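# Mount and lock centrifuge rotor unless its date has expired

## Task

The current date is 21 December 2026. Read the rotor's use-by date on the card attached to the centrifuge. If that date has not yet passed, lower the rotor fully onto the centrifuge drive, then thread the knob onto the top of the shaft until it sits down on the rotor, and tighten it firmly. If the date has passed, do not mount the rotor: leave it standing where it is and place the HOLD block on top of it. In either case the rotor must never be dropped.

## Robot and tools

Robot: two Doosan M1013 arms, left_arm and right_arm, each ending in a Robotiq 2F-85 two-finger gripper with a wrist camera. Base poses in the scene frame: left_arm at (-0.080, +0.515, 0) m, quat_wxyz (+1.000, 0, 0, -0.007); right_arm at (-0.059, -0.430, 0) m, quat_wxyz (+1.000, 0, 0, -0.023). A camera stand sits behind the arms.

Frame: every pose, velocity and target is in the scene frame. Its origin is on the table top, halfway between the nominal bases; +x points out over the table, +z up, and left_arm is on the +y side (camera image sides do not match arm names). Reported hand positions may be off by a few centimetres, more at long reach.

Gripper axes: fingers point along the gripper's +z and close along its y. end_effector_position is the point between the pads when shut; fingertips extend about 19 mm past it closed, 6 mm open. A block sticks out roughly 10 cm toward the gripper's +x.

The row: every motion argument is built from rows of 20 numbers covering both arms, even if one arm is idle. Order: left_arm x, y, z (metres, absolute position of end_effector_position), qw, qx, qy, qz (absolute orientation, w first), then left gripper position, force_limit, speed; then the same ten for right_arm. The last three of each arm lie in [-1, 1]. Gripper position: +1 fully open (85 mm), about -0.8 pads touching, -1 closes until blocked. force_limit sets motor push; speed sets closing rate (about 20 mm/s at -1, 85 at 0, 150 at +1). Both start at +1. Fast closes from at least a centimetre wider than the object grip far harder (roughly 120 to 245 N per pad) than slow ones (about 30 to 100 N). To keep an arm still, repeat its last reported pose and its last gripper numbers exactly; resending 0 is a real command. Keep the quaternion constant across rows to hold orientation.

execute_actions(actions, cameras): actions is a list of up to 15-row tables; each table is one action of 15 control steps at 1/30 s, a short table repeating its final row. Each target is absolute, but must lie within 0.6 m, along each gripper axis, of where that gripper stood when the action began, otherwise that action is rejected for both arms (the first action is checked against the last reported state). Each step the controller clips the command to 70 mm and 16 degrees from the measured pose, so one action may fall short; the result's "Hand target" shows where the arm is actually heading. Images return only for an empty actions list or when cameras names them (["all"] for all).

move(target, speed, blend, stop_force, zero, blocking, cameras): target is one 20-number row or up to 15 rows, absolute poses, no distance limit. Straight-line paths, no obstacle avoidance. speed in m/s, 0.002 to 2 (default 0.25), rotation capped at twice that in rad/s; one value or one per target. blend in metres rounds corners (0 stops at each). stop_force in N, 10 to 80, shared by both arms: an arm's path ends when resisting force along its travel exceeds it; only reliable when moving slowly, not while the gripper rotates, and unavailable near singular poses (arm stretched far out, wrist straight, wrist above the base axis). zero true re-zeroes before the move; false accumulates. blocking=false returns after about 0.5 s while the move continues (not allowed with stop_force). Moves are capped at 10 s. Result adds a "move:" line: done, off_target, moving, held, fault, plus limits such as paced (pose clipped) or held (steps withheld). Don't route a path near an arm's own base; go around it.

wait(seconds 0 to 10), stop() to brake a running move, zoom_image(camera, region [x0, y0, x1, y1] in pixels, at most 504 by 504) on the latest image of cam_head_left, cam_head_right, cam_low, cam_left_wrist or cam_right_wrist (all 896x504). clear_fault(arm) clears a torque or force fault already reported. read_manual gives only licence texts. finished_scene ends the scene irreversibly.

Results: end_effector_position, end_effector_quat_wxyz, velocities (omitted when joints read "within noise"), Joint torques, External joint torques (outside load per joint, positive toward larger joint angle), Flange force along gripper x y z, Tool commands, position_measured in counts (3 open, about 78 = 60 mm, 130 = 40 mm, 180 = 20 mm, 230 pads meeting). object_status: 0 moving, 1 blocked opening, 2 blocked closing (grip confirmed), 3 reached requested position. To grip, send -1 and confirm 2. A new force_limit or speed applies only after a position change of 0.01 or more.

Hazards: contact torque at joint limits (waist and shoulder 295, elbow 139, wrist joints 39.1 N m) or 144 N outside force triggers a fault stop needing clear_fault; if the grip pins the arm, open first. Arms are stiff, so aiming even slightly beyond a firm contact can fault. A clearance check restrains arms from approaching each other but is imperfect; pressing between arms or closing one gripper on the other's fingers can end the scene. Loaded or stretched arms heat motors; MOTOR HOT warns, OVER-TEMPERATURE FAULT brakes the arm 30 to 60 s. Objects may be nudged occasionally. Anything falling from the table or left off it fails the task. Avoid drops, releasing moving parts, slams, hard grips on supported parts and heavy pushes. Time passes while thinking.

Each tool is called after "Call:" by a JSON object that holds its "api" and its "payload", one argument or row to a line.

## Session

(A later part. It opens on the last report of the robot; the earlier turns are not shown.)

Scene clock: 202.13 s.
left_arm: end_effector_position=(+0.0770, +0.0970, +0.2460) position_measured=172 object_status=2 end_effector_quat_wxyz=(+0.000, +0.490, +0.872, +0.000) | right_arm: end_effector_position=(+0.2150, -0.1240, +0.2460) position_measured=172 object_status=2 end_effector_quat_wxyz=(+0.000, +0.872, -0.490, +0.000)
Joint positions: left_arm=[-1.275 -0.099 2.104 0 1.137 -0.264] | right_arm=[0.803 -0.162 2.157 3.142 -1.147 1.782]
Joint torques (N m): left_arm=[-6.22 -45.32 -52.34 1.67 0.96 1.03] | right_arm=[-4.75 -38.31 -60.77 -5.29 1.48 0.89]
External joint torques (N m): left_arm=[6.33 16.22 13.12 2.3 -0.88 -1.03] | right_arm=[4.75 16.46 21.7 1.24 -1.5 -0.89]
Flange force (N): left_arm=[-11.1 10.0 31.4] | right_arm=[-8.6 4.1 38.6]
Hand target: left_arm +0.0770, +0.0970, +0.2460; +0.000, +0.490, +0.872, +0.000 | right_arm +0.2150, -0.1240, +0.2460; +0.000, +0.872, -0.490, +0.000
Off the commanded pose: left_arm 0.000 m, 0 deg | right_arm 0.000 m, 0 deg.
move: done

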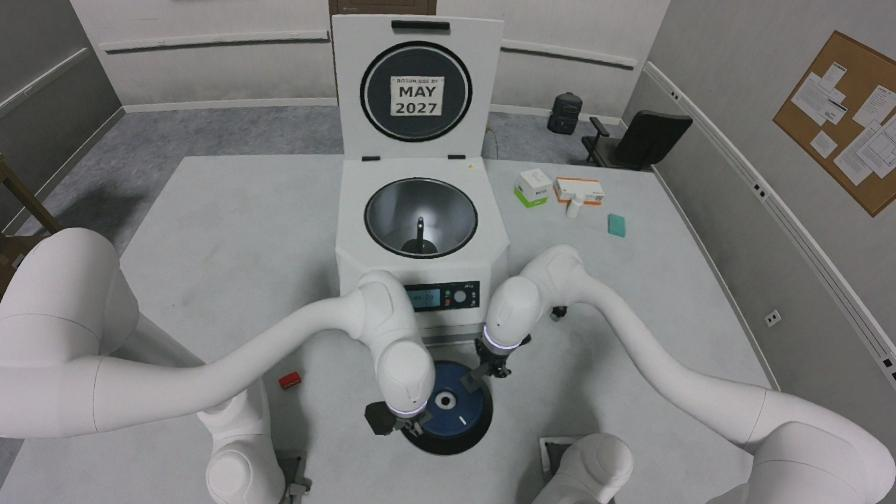

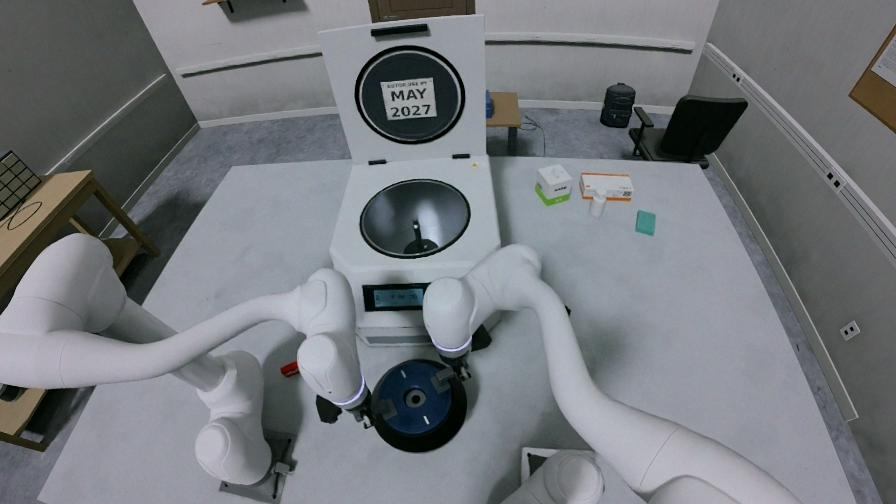

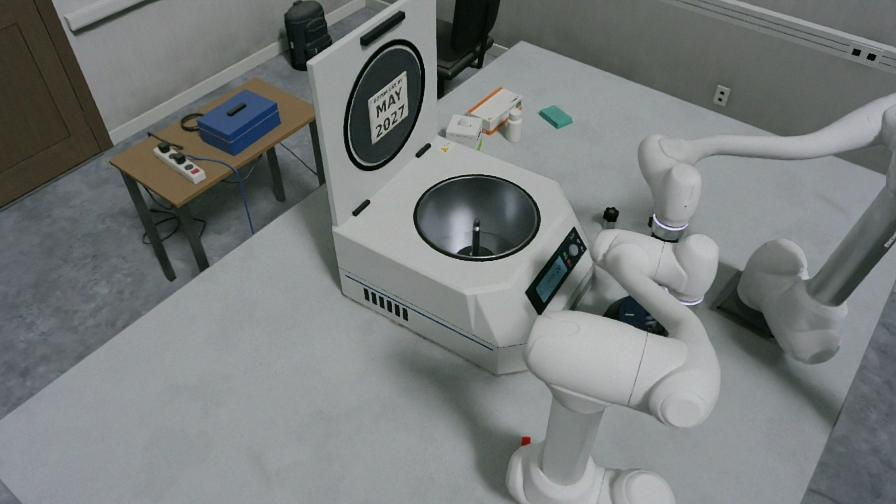

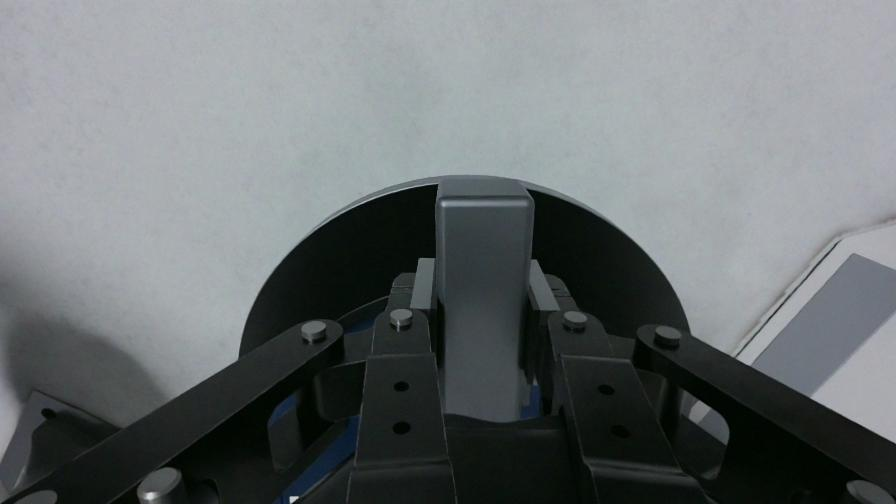

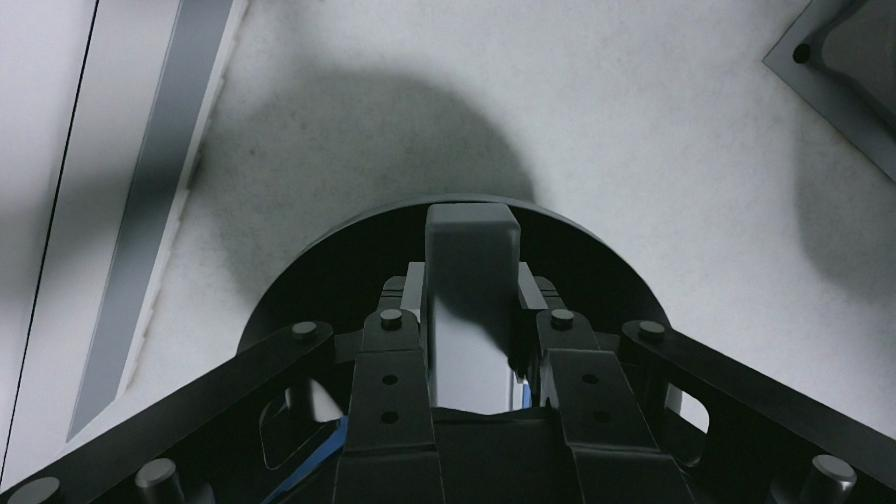

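Call:
{"api": "move", "payload": {
  "target": [
    [0.077,0.097,0.40,0,0.4901,0.8716,0,-1,0.2,-1,0.2147,-0.1239,0.40,0,0.8716,-0.4901,0,-1,0.2,-1],
    [0.179,0.115,0.46,0,0.5736,0.8192,0,-1,0.2,-1,0.267,-0.130,0.46,0,0.8192,-0.5736,0,-1,0.2,-1],
    [0.287,0.132,0.52,0,0.6561,0.7547,0,-1,0.2,-1,0.319,-0.127,0.52,0,0.7547,-0.6561,0,-1,0.2,-1]
  ],
  "speed": 0.08,
  "blend": [0.02,0.02,0],
  "cameras": ["cam_right_wrist","cam_left_wrist"]
}}

Scene clock: 217.47 s.
left_arm: end_effector_position=(+0.2869, +0.1319, +0.5200) position_measured=172 object_status=2 end_effector_quat_wxyz=(+0.000, +0.656, +0.755, +0.000) | right_arm: end_effector_position=(+0.3189, -0.1270, +0.5200) position_measured=172 object_status=2 end_effector_quat_wxyz=(+0.000, +0.755, -0.656, +0.000)
Joint positions: left_arm=[-0.858 -0.045 1.55 0 1.636 0.559] | right_arm=[0.651 -0.12 1.618 3.142 -1.643 2.036]
Joint torques (N m): left_arm=[2.06 -47.92 -66.01 5.32 -7.77 -2.17] | right_arm=[12.82 -51.57 -62.36 2.58 -1.31 -1.9]
External joint torques (N m): left_arm=[-1.77 9.21 22.85 -0.88 7.83 2.17] | right_arm=[-12.72 21.06 19.39 -7.01 1.27 1.9]
Flange force (N): left_arm=[17.3 -11.5 28.3] | right_arm=[16.4 -16.2 36.5]
Hand target: left_arm +0.2870, +0.1320, +0.5200; +0.000, +0.656, +0.755, +0.000 | right_arm +0.3190, -0.1270, +0.5200; +0.000, +0.755, -0.656, +0.000
Off the commanded pose: left_arm 0.000 m, 0 deg | right_arm 0.000 m, 0 deg.
move: done
Images, in order (width x height): cam_left_wrist 896x504, cam_right_wrist 896x504.

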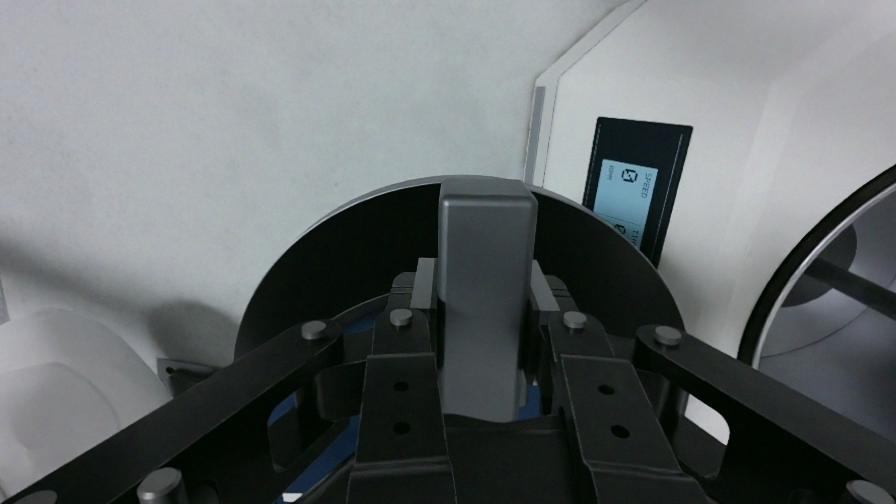

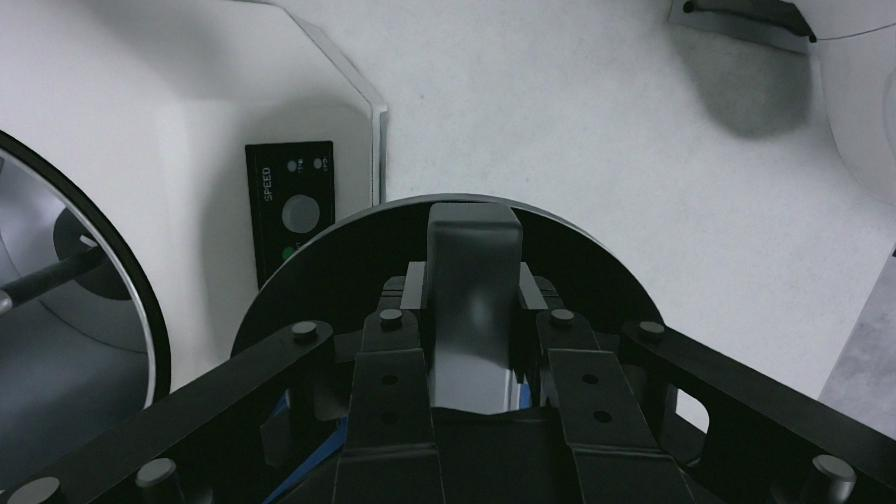

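Call:
{"api": "move", "payload": {
  "target": [
    [0.285,0.134,0.52,0,0.6561,0.7547,0,-1,0.2,-1,0.319,-0.127,0.52,0,0.7547,-0.6561,0,-1,0.2,-1]
  ],
  "speed": 0.02
}}

Scene clock: 222.07 s.
left_arm: end_effector_position=(+0.2850, +0.1339, +0.5200) position_measured=172 object_status=2 end_effector_quat_wxyz=(+0.000, +0.656, +0.755, +0.000) | right_arm: end_effector_position=(+0.3190, -0.1269, +0.5200) position_measured=172 object_status=2 end_effector_quat_wxyz=(+0.000, +0.755, -0.656, +0.000)
Joint positions: left_arm=[-0.859 -0.05 1.555 0 1.636 0.559] | right_arm=[0.651 -0.12 1.618 3.142 -1.643 2.036]
Joint torques (N m): left_arm=[21.54 -72.8 -49.55 14.79 12.82 -1.28] | right_arm=[-20.57 -63.23 -54.46 -16.85 -10.19 -1.26]
External joint torques (N m): left_arm=[-21.64 34.63 6.25 -10.36 -12.75 1.28] | right_arm=[20.68 32.68 11.64 12.44 10.14 1.26]
Flange force (N): left_arm=[-59.0 -5.0 31.0] | right_arm=[-60.3 -12.8 36.3]
Hand target: left_arm +0.2850, +0.1340, +0.5200; +0.000, +0.656, +0.755, +0.000 | right_arm +0.3190, -0.1270, +0.5200; +0.000, +0.755, -0.656, +0.000
Off the commanded pose: left_arm 0.000 m, 0 deg | right_arm 0.000 m, 0 deg.
move: done

Call:
{"api": "move", "payload": {
  "target": [
    [0.283,0.1323,0.52,0,0.6561,0.7547,0,-1,0.2,-1,0.319,-0.127,0.52,0,0.7547,-0.6561,0,-1,0.2,-1]
  ],
  "speed": 0.02
}}

Scene clock: 224.60 s.
left_arm: end_effector_position=(+0.2830, +0.1324, +0.5200) position_measured=172 object_status=2 end_effector_quat_wxyz=(+0.000, +0.656, +0.755, +0.000) | right_arm: end_effector_position=(+0.3190, -0.1271, +0.5200) position_measured=172 object_status=2 end_effector_quat_wxyz=(+0.000, +0.755, -0.656, +0.000)
Joint positions: left_arm=[-0.864 -0.05 1.555 0 1.637 0.554] | right_arm=[0.651 -0.12 1.618 3.141 -1.643 2.036]
Joint torques (N m): left_arm=[3.49 -62.84 -56.38 6.46 4.48 -0.13] | right_arm=[-8.44 -52.8 -61.25 -8.76 -2.43 0.44]
External joint torques (N m): left_arm=[-3.33 24.7 13.12 -2.01 -4.41 0.13] | right_arm=[8.46 23.23 18.6 4.36 2.4 -0.44]
Flange force (N): left_arm=[-19.7 6.6 30.1] | right_arm=[-21.0 -2.8 36.8]
Hand target: left_arm +0.2830, +0.1323, +0.5200; +0.000, +0.656, +0.755, +0.000 | right_arm +0.3190, -0.1270, +0.5200; +0.000, +0.755, -0.656, +0.000
Off the commanded pose: left_arm 0.000 m, 0 deg | right_arm 0.000 m, 0 deg.
move: done

Call:
{"api": "move", "payload": {
  "target": [
    [0.3905,0.1426,0.56,0,0.7314,0.6820,0,-1,0.2,-1,0.3704,-0.1177,0.56,0,0.6820,-0.7314,0,-1,0.2,-1]
  ],
  "speed": 0.08
}}

Scene clock: 228.70 s.
left_arm: end_effector_position=(+0.3904, +0.1426, +0.5600) position_measured=172 object_status=2 end_effector_quat_wxyz=(+0.000, +0.731, +0.682, +0.000) | right_arm: end_effector_position=(+0.3703, -0.1177, +0.5600) position_measured=172 object_status=2 end_effector_quat_wxyz=(+0.000, +0.682, -0.731, +0.000)
Joint positions: left_arm=[-0.714 0.074 1.357 0 1.71 0.913] | right_arm=[0.611 -0.038 1.472 3.142 -1.708 2.205]
Joint torques (N m): left_arm=[-13.74 -61.51 -65.05 -1.77 -8.27 -1.2] | right_arm=[15.91 -52.18 -66.07 4.35 4.16 -0.53]
External joint torques (N m): left_arm=[13.62 10.92 22.25 6.18 8.31 1.2] | right_arm=[-15.88 14.28 23.78 -8.72 -4.2 0.53]
Flange force (N): left_arm=[31.1 -1.8 28.1] | right_arm=[32.3 -6.5 37.3]
Hand target: left_arm +0.3905, +0.1426, +0.5600; +0.000, +0.731, +0.682, +0.000 | right_arm +0.3704, -0.1177, +0.5600; +0.000, +0.682, -0.731, +0.000
Off the commanded pose: left_arm 0.000 m, 0 deg | right_arm 0.000 m, 0 deg.
move: done

Call:
{"api": "move", "payload": {
  "target": [
    [0.498,0.1487,0.56,0,0.7986,0.6018,0,-1,0.2,-1,0.422,-0.1027,0.56,0,0.6018,-0.7986,0,-1,0.2,-1]
  ],
  "speed": 0.08
}}

Scene clock: 231.93 s.
left_arm: end_effector_position=(+0.4979, +0.1486, +0.5600) position_measured=172 object_status=2 end_effector_quat_wxyz=(+0.000, +0.799, +0.602, +0.000) | right_arm: end_effector_position=(+0.4220, -0.1026, +0.5600) position_measured=172 object_status=2 end_effector_quat_wxyz=(+0.000, -0.602, +0.799, +0.000)
Joint positions: left_arm=[-0.602 0.215 1.194 0 1.733 1.234] | right_arm=[0.585 0.044 1.389 3.142 -1.708 2.389]
Joint torques (N m): left_arm=[3.58 -81.69 -62.29 5.82 -4.83 -2.22] | right_arm=[7.1 -73.78 -61.06 -1.06 -2.85 -1.71]
External joint torques (N m): left_arm=[-3.48 15.53 19.34 -1.38 4.86 2.22] | right_arm=[-7.01 26.92 18.58 -3.31 2.79 1.71]
Flange force (N): left_arm=[1.8 -12.6 28.3] | right_arm=[-2.9 -14.2 37.0]
Hand target: left_arm +0.4980, +0.1487, +0.5600; +0.000, +0.799, +0.602, +0.000 | right_arm +0.4220, -0.1027, +0.5600; +0.000, -0.602, +0.799, +0.000
Off the commanded pose: left_arm 0.000 m, 0 deg | right_arm 0.000 m, 0 deg.
move: done

Call:
{"api": "move", "payload": {
  "target": [
    [0.5987,0.1501,0.56,0,0.8526,0.5225,0,-1,0.2,-1,0.4773,-0.083,0.56,0,0.5225,-0.8526,0,-1,0.2,-1]
  ],
  "speed": 0.08,
  "cameras": ["all"]
}}

Scene clock: 235.83 s.
left_arm: end_effector_position=(+0.5986, +0.1500, +0.5600) position_measured=172 object_status=2 end_effector_quat_wxyz=(+0.000, +0.853, +0.522, +0.000) | right_arm: end_effector_position=(+0.4773, -0.0830, +0.5600) position_measured=172 object_status=2 end_effector_quat_wxyz=(+0.000, -0.523, +0.853, +0.000)
Joint positions: left_arm=[-0.525 0.369 0.989 0 1.783 1.504] | right_arm=[0.567 0.138 1.286 3.142 -1.718 2.563]
Joint torques (N m): left_arm=[0.96 -99.74 -60.99 4.63 -4.51 -1.97] | right_arm=[8.02 -84.16 -61.42 -1.32 -1.91 -1.47]
External joint torques (N m): left_arm=[-0.82 18.97 18.71 -0.25 4.51 1.97] | right_arm=[-7.88 27.11 18.9 -3.05 1.84 1.47]
Flange force (N): left_arm=[1.7 -10.4 28.2] | right_arm=[-1.7 -12.6 36.3]
Hand target: left_arm +0.5987, +0.1501, +0.5600; +0.000, +0.853, +0.523, +0.000 | right_arm +0.4773, -0.0830, +0.5600; +0.000, -0.523, +0.853, +0.000
Off the commanded pose: left_arm 0.000 m, 0 deg | right_arm 0.000 m, 0 deg.
move: done

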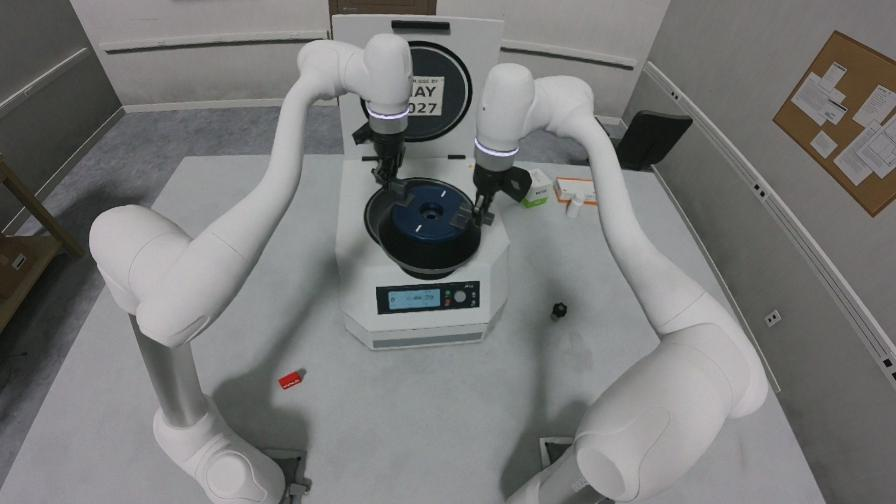

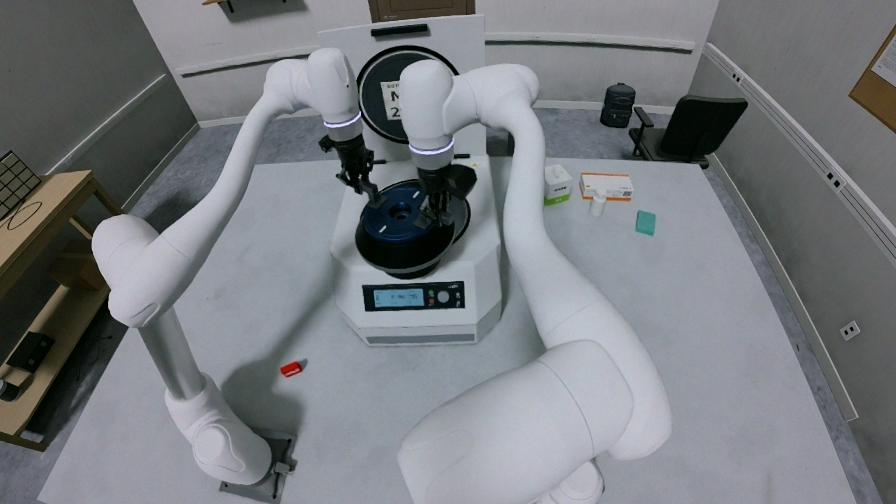

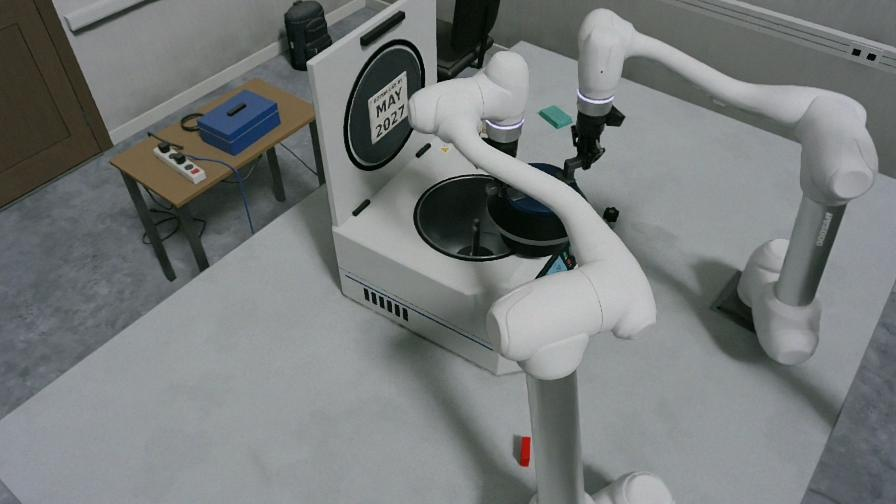

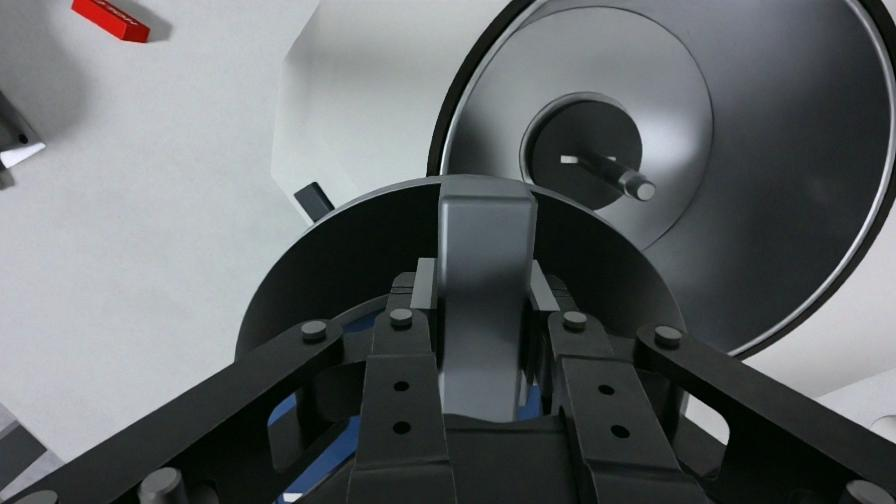

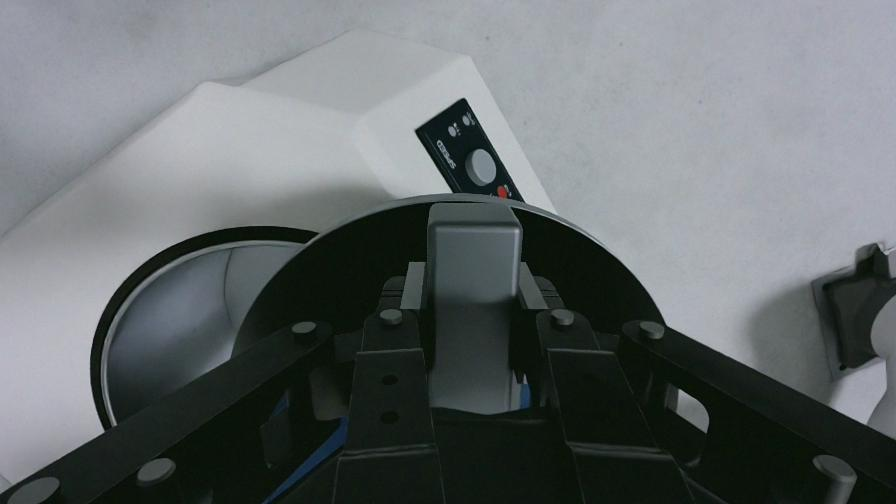

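Call:
{"api": "zoom_image", "payload": {
  "camera": "cam_left_wrist",
  "region": [500, 70, 720, 240]
}}

Call:
{"api": "zoom_image", "payload": {
  "camera": "cam_head_left",
  "region": [340, 130, 540, 300]
}}

Call:
{"api": "zoom_image", "payload": {
  "camera": "cam_head_right",
  "region": [320, 130, 520, 300]
}}

Call:
{"api": "zoom_image", "payload": {
  "camera": "cam_low",
  "region": [400, 130, 620, 280]
}}

Scaled by 2.291.

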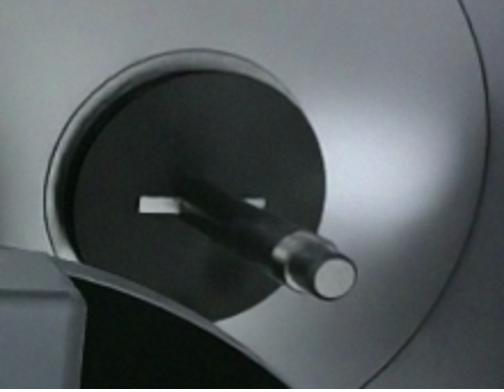

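Scaled by 2.520.

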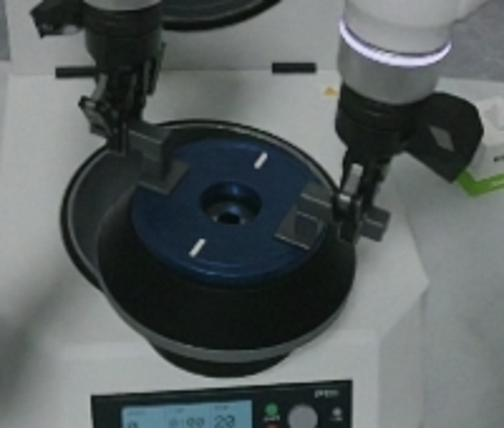

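Scaled by 2.520.

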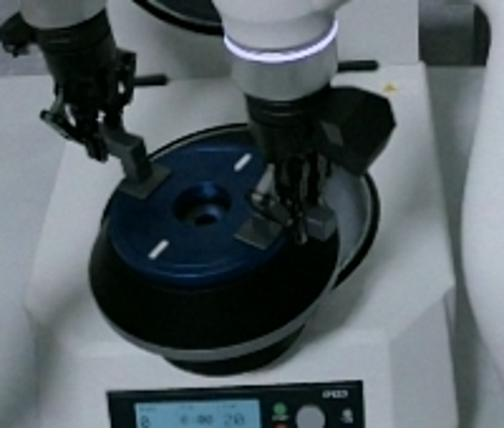

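Scaled by 2.291.

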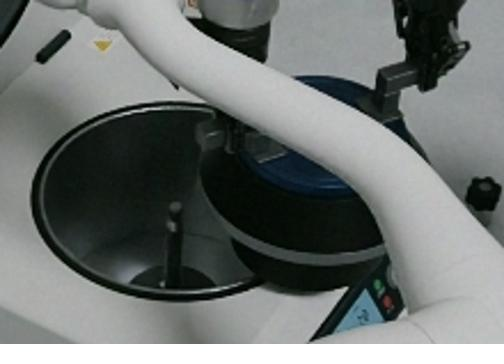

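Call:
{"api": "move", "payload": {
  "target": [
    [0.6770,0.1610,0.56,0,0.8526,0.5225,0,-1,0.2,-1,0.5573,-0.073,0.56,0,0.5225,-0.8526,0,-1,0.2,-1]
  ],
  "speed": 0.06,
  "cameras": ["cam_left_wrist","cam_right_wrist","cam_low"]
}}

Call:
{"api": "zoom_image", "payload": {
  "camera": "cam_left_wrist",
  "region": [400, 0, 650, 240]
}}

Scene clock: 268.40 s.
left_arm: end_effector_position=(+0.6770, +0.1610, +0.5600) position_measured=172 object_status=2 end_effector_quat_wxyz=(+0.000, +0.853, +0.523, +0.000) | right_arm: end_effector_position=(+0.5573, -0.0730, +0.5600) position_measured=172 object_status=2 end_effector_quat_wxyz=(+0.000, -0.523, +0.853, +0.000)
Joint positions: left_arm=[-0.465 0.5 0.795 0 1.846 1.563] | right_arm=[0.523 0.263 1.133 3.142 -1.746 2.519]
Joint torques (N m): left_arm=[-3.22 -116.24 -58.88 3.22 -2.43 -1.07] | right_arm=[5.21 -96.58 -62.46 -2.38 -0.14 -0.49]
External joint torques (N m): left_arm=[3.08 23.74 17.22 1.09 2.42 1.07] | right_arm=[-5.01 26.42 20.08 -1.98 0.07 0.49]
Flange force (N): left_arm=[4.8 -3.6 28.5] | right_arm=[3.1 -5.6 36.5]
Hand target: left_arm +0.6770, +0.1610, +0.5600; +0.000, +0.853, +0.523, +0.000 | right_arm +0.5573, -0.0730, +0.5600; +0.000, -0.523, +0.853, +0.000
Off the commanded pose: left_arm 0.000 m, 0 deg | right_arm 0.000 m, 0 deg.
move: done
Images, in order (width x height): cam_low 896x504, cam_left_wrist 896x504, cam_right_wrist 896x504.

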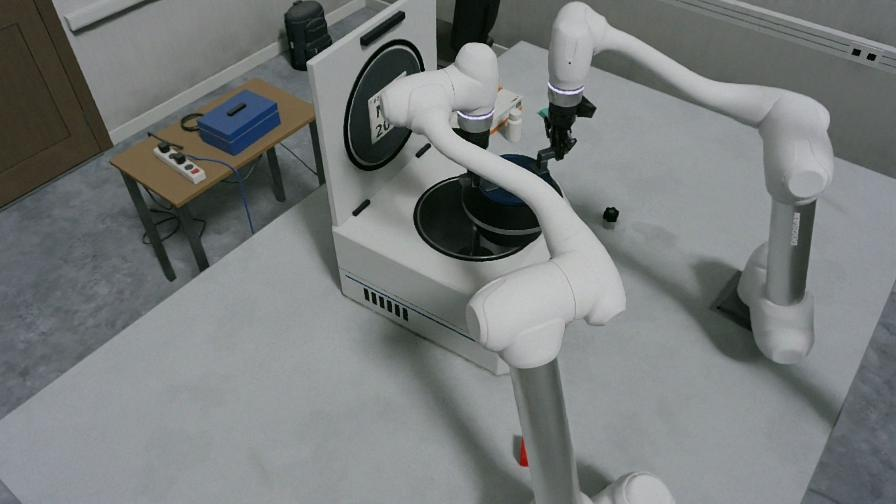

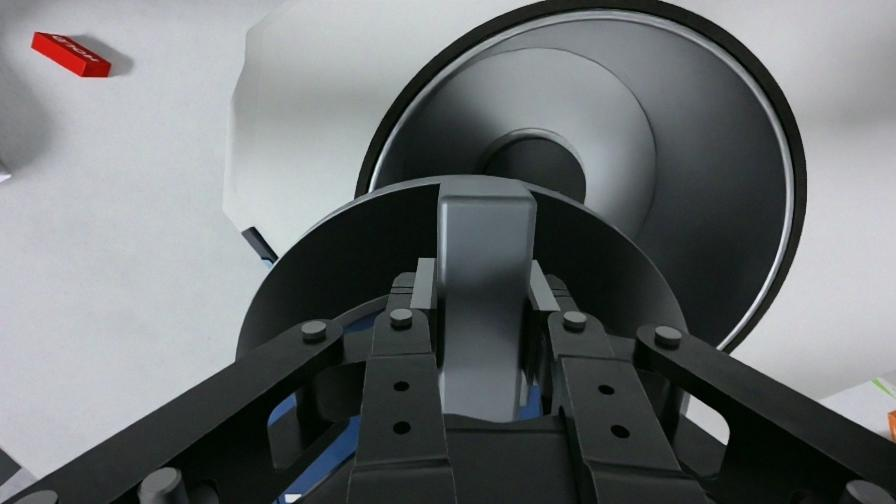

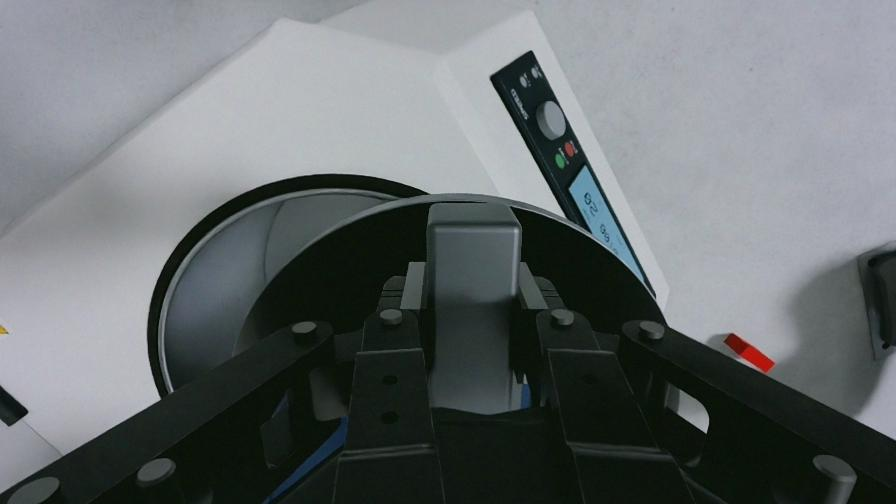

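Scaled by 2.016.

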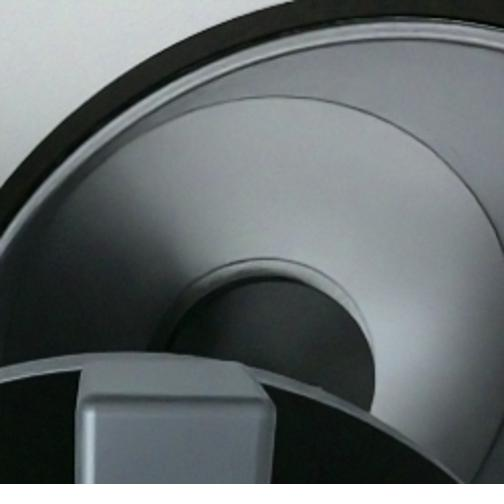

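Call:
{"api": "move", "payload": {
  "target": [
    [0.5274,0.1864,0.56,0,0.8526,0.5225,0,-1,0.2,-1,0.4077,-0.0476,0.56,0,0.5225,-0.8526,0,-1,0.2,-1]
  ],
  "speed": 0.06,
  "cameras": ["cam_left_wrist"]
}}

Call:
{"api": "zoom_image", "payload": {
  "camera": "cam_left_wrist",
  "region": [600, 40, 850, 240]
}}

Call:
{"api": "move", "payload": {
  "target": [
    [0.6090,0.1448,0.56,0,0.8526,0.5225,0,-1,0.2,-1,0.4893,-0.0892,0.56,0,0.5225,-0.8526,0,-1,0.2,-1]
  ],
  "speed": 0.06,
  "cameras": ["cam_left_wrist"]
}}

Call:
{"api": "zoom_image", "payload": {
  "camera": "cam_left_wrist",
  "region": [450, 40, 700, 240]
}}

Scene clock: 286.13 s.
left_arm: end_effector_position=(+0.5275, +0.1864, +0.5600) position_measured=172 object_status=2 end_effector_quat_wxyz=(+0.000, +0.853, +0.523, +0.000) | right_arm: end_effector_position=(+0.4077, -0.0476, +0.5600) position_measured=172 object_status=2 end_effector_quat_wxyz=(+0.000, -0.523, +0.853, +0.000)
Joint positions: left_arm=[-0.532 0.226 1.18 0 1.735 1.496] | right_arm=[0.676 0.079 1.352 3.142 -1.71 2.672]
Joint torques (N m): left_arm=[8.74 -87.95 -60.32 7.79 -1.6 -0.9] | right_arm=[0.67 -79.55 -59.27 -4.26 -4.31 -0.45]
External joint torques (N m): left_arm=[-8.54 20.79 17.33 -3.35 1.6 0.9] | right_arm=[-0.55 28.53 16.72 -0.11 4.23 0.45]
Flange force (N): left_arm=[-11.0 -1.7 28.7] | right_arm=[-14.9 -6.7 35.6]
Hand target: left_arm +0.5274, +0.1864, +0.5600; +0.000, +0.853, +0.523, +0.000 | right_arm +0.4077, -0.0476, +0.5600; +0.000, -0.523, +0.853, +0.000
Off the commanded pose: left_arm 0.000 m, 0 deg | right_arm 0.000 m, 0 deg.
move: done
Images, in order (width x height): cam_left_wrist 896x504.

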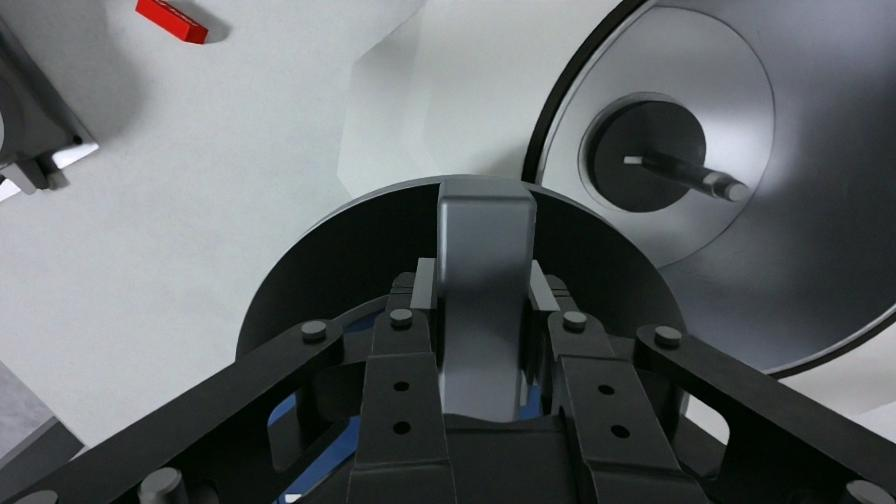

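Scaled by 2.016.

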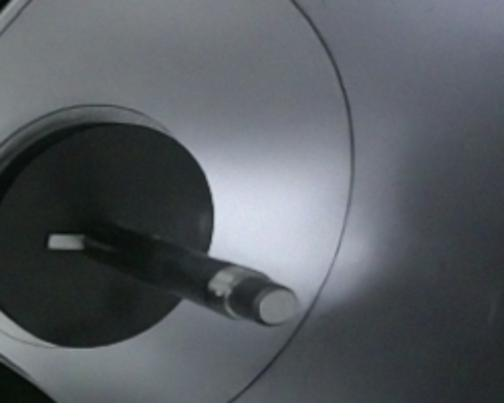

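Scene clock: 287.97 s.
left_arm: end_effector_position=(+0.6089, +0.1448, +0.5600) position_measured=172 object_status=2 end_effector_quat_wxyz=(+0.000, +0.853, +0.523, +0.000) | right_arm: end_effector_position=(+0.4893, -0.0892, +0.5600) position_measured=172 object_status=2 end_effector_quat_wxyz=(+0.000, -0.523, +0.853, +0.000)
Joint positions: left_arm=[-0.524 0.391 0.958 0 1.792 1.504] | right_arm=[0.549 0.149 1.273 3.141 -1.719 2.545]
Joint torques (N m): left_arm=[1.62 -105.14 -59.17 4.82 -1.85 -0.95] | right_arm=[2.97 -84.54 -61.67 -3.11 -1.67 -0.4]
External joint torques (N m): left_arm=[-1.6 21.97 16.83 -0.44 1.87 0.95] | right_arm=[-2.84 26.22 19.13 -1.27 1.6 0.4]
Flange force (N): left_arm=[-0.8 -2.7 28.0] | right_arm=[-3.1 -6.3 36.6]
Hand target: left_arm +0.6090, +0.1448, +0.5600; +0.000, +0.853, +0.523, +0.000 | right_arm +0.4893, -0.0892, +0.5600; +0.000, -0.523, +0.853, +0.000
Off the commanded pose: left_arm 0.000 m, 0 deg | right_arm 0.000 m, 0 deg.
move: done
Images, in order (width x height): cam_left_wrist 896x504.

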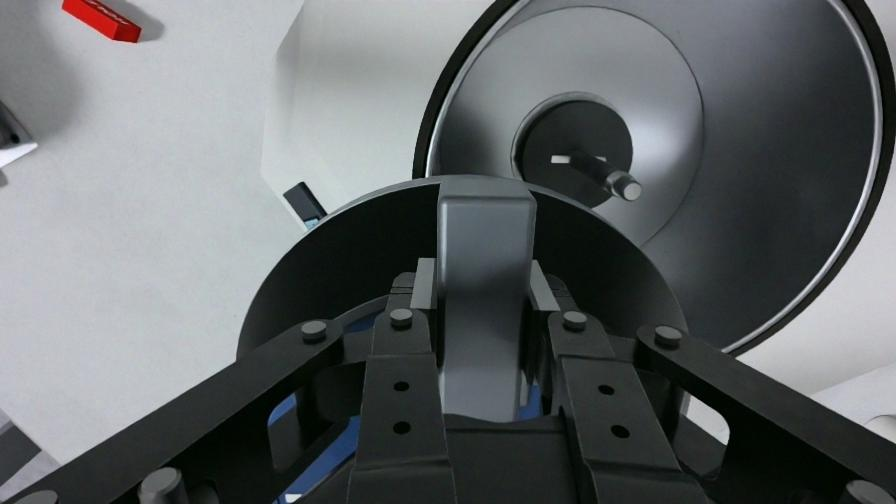

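Scaled by 2.016.

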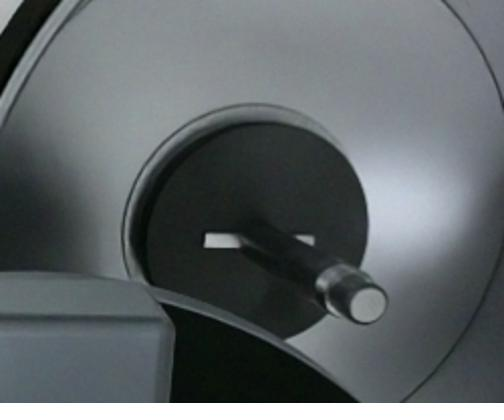

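Call:
{"api": "move", "payload": {
  "target": [
    [0.707,0.3378,0.56,0,0.8526,0.5225,0,-1,0.2,-1,0.5873,0.1038,0.56,0,0.5225,-0.8526,0,-1,0.2,-1]
  ],
  "speed": 0.06,
  "cameras": ["cam_right_wrist","cam_head_left"]
}}

Call:
{"api": "zoom_image", "payload": {
  "camera": "cam_right_wrist",
  "region": [150, 60, 400, 260]
}}

Scene clock: 304.90 s.
left_arm: end_effector_position=(+0.7070, +0.3378, +0.5600) position_measured=172 object_status=2 end_effector_quat_wxyz=(+0.000, +0.853, +0.523, +0.000) | right_arm: end_effector_position=(+0.5873, +0.1038, +0.5600) position_measured=172 object_status=2 end_effector_quat_wxyz=(+0.000, -0.523, +0.853, +0.000)
Joint positions: left_arm=[-0.251 0.44 0.888 0 1.814 1.777] | right_arm=[0.696 0.506 0.787 3.142 -1.849 2.692]
Joint torques (N m): left_arm=[-1.98 -110.78 -60.02 3.6 -2.4 -1.25] | right_arm=[6.3 -122.24 -59.81 -1.84 -1.19 -0.68]
External joint torques (N m): left_arm=[2.87 23.28 17.93 0.79 2.38 1.25] | right_arm=[-6.11 30.89 18.93 -2.36 1.13 0.68]
Flange force (N): left_arm=[3.9 -5.4 29.8] | right_arm=[1.3 -6.5 36.8]
Hand target: left_arm +0.7070, +0.3378, +0.5600; +0.000, +0.853, +0.523, +0.000 | right_arm +0.5873, +0.1038, +0.5600; +0.000, -0.523, +0.853, +0.000
Off the commanded pose: left_arm 0.000 m, 0 deg | right_arm 0.000 m, 0 deg.
move: done
Images, in order (width x height): cam_head_left 896x504, cam_right_wrist 896x504.

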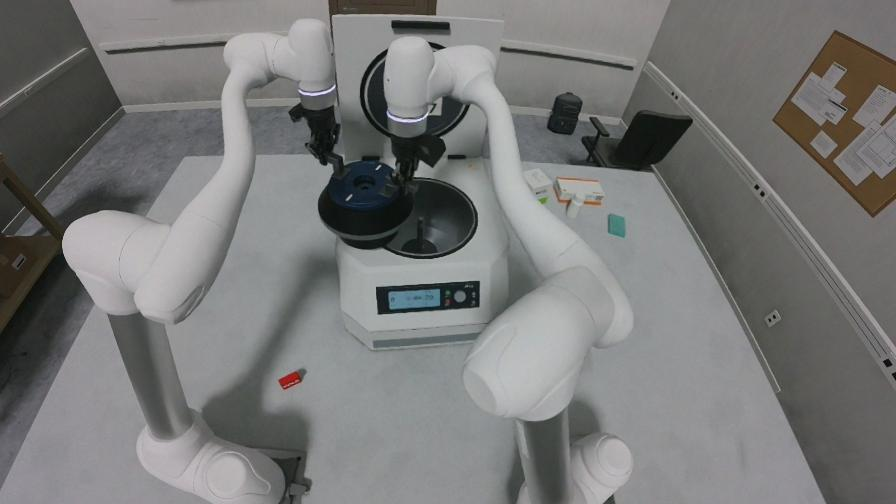

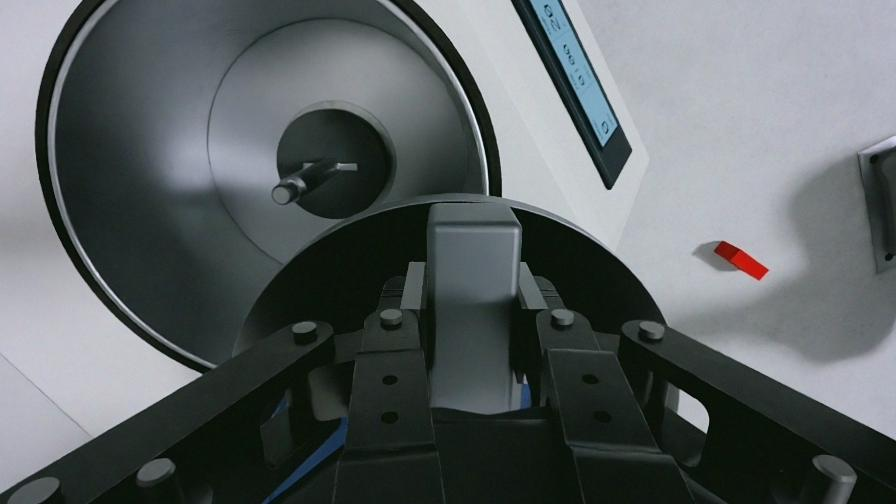

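Scaled by 2.016.

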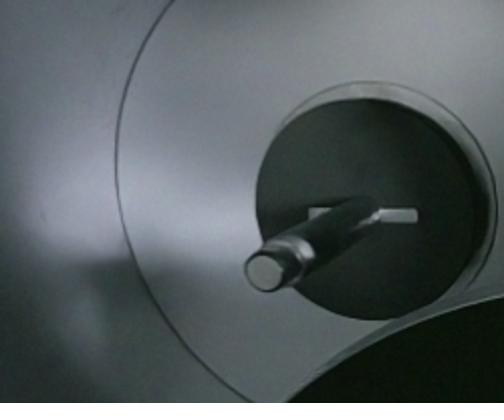

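Call:
{"api": "move", "payload": {
  "target": [
    [0.7700,0.2168,0.535,0,0.8526,0.5225,0,-1,0.2,-1,0.6503,-0.0172,0.535,0,0.5225,-0.8526,0,-1,0.2,-1],
    [0.7948,0.1691,0.532,0,0.8526,0.5225,0,-1,0.2,-1,0.6751,-0.0649,0.532,0,0.5225,-0.8526,0,-1,0.2,-1]
  ],
  "speed": 0.05,
  "blend": [0.01,0],
  "cameras": ["all"]
}}

Call:
{"api": "zoom_image", "payload": {
  "camera": "cam_low",
  "region": [400, 120, 600, 280]
}}

Call:
{"api": "zoom_image", "payload": {
  "camera": "cam_head_left",
  "region": [340, 130, 540, 300]
}}

Scene clock: 323.87 s.
left_arm: end_effector_position=(+0.7948, +0.1691, +0.5320) position_measured=172 object_status=2 end_effector_quat_wxyz=(+0.000, +0.853, +0.523, +0.000) | right_arm: end_effector_position=(+0.6751, -0.0649, +0.5320) position_measured=172 object_status=2 end_effector_quat_wxyz=(+0.000, -0.523, +0.853, +0.000)
Joint positions: left_arm=[-0.4 0.756 0.417 0 1.969 1.628] | right_arm=[0.466 0.453 0.919 3.142 -1.77 2.462]
Joint torques (N m): left_arm=[-9.35 -139.59 -55.83 1.64 -2.13 -1.19] | right_arm=[9.65 -117.57 -62.83 -0.71 0.68 -0.66]
External joint torques (N m): left_arm=[10.01 26.5 15.87 2.5 2.12 1.19] | right_arm=[-9.42 29.52 20.85 -3.6 -0.74 0.66]
Flange force (N): left_arm=[0.0 0.0 0.0] | right_arm=[8.8 -6.8 37.2]
Hand target: left_arm +0.7948, +0.1691, +0.5320; +0.000, +0.853, +0.523, +0.000 | right_arm +0.6751, -0.0649, +0.5320; +0.000, -0.523, +0.853, +0.000
Off the commanded pose: left_arm 0.000 m, 0 deg | right_arm 0.000 m, 0 deg.
move: done

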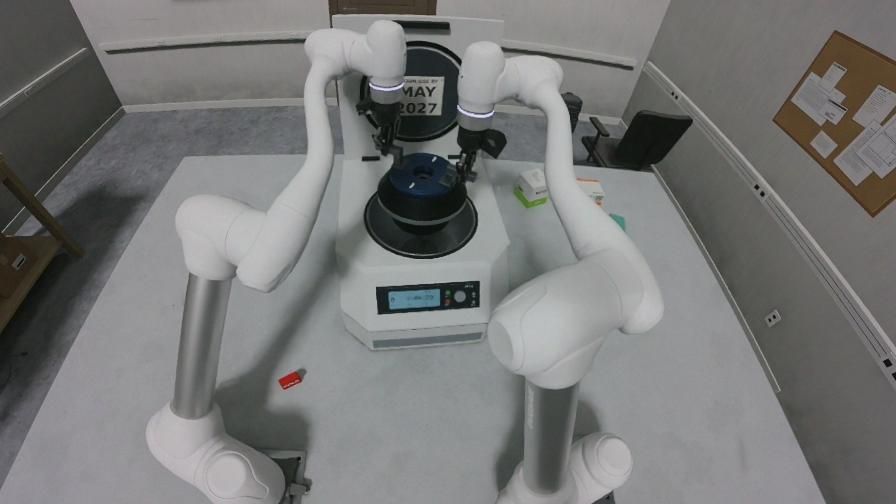

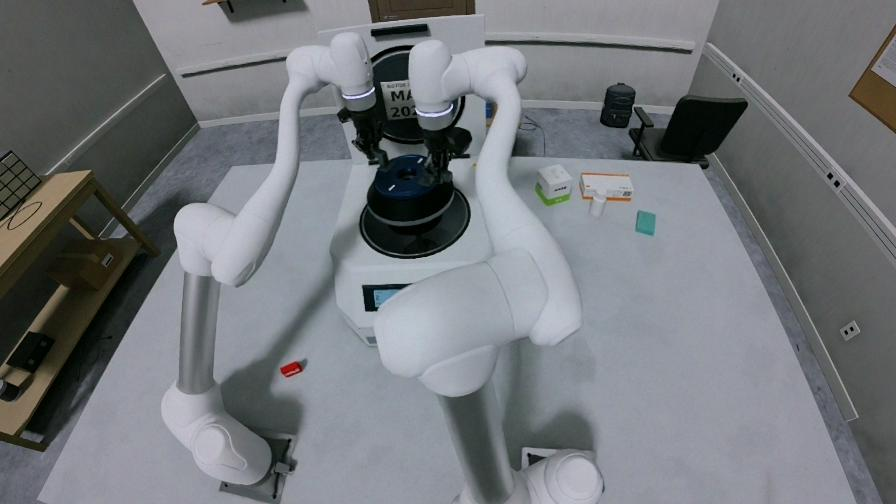

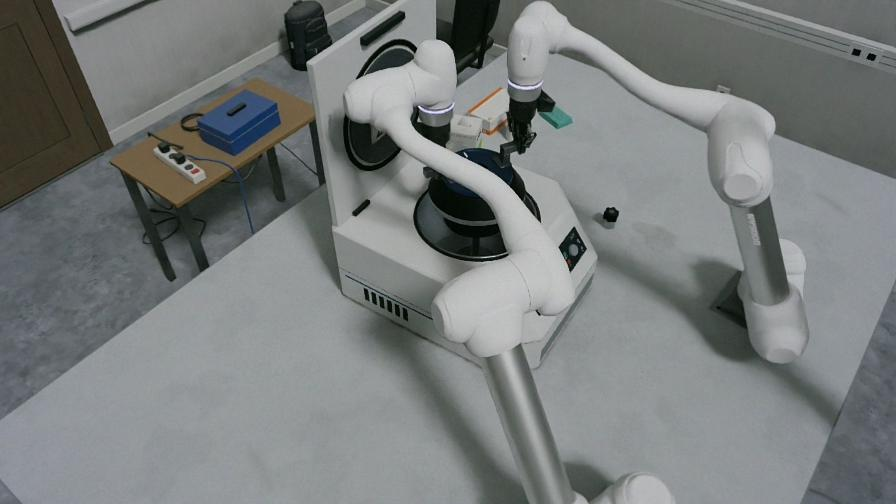

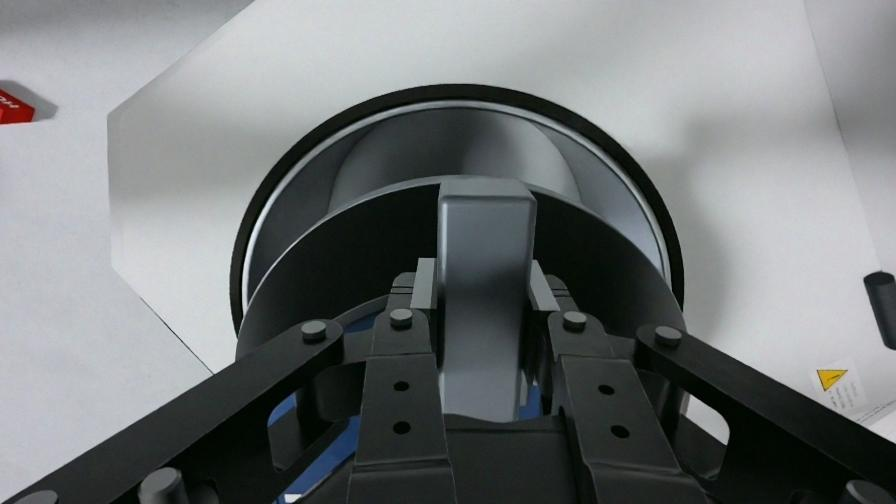

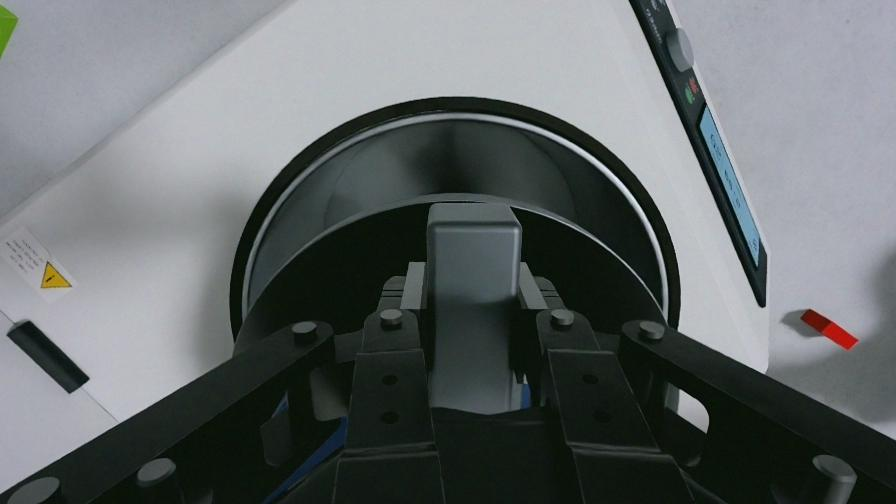

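Scaled by 2.520.

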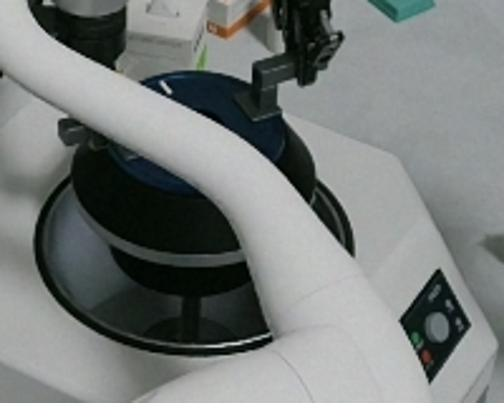

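Scaled by 2.520.

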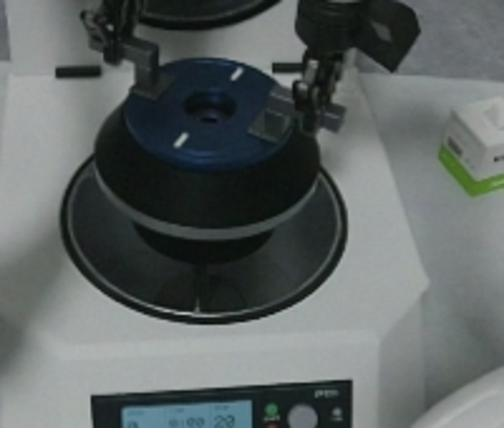

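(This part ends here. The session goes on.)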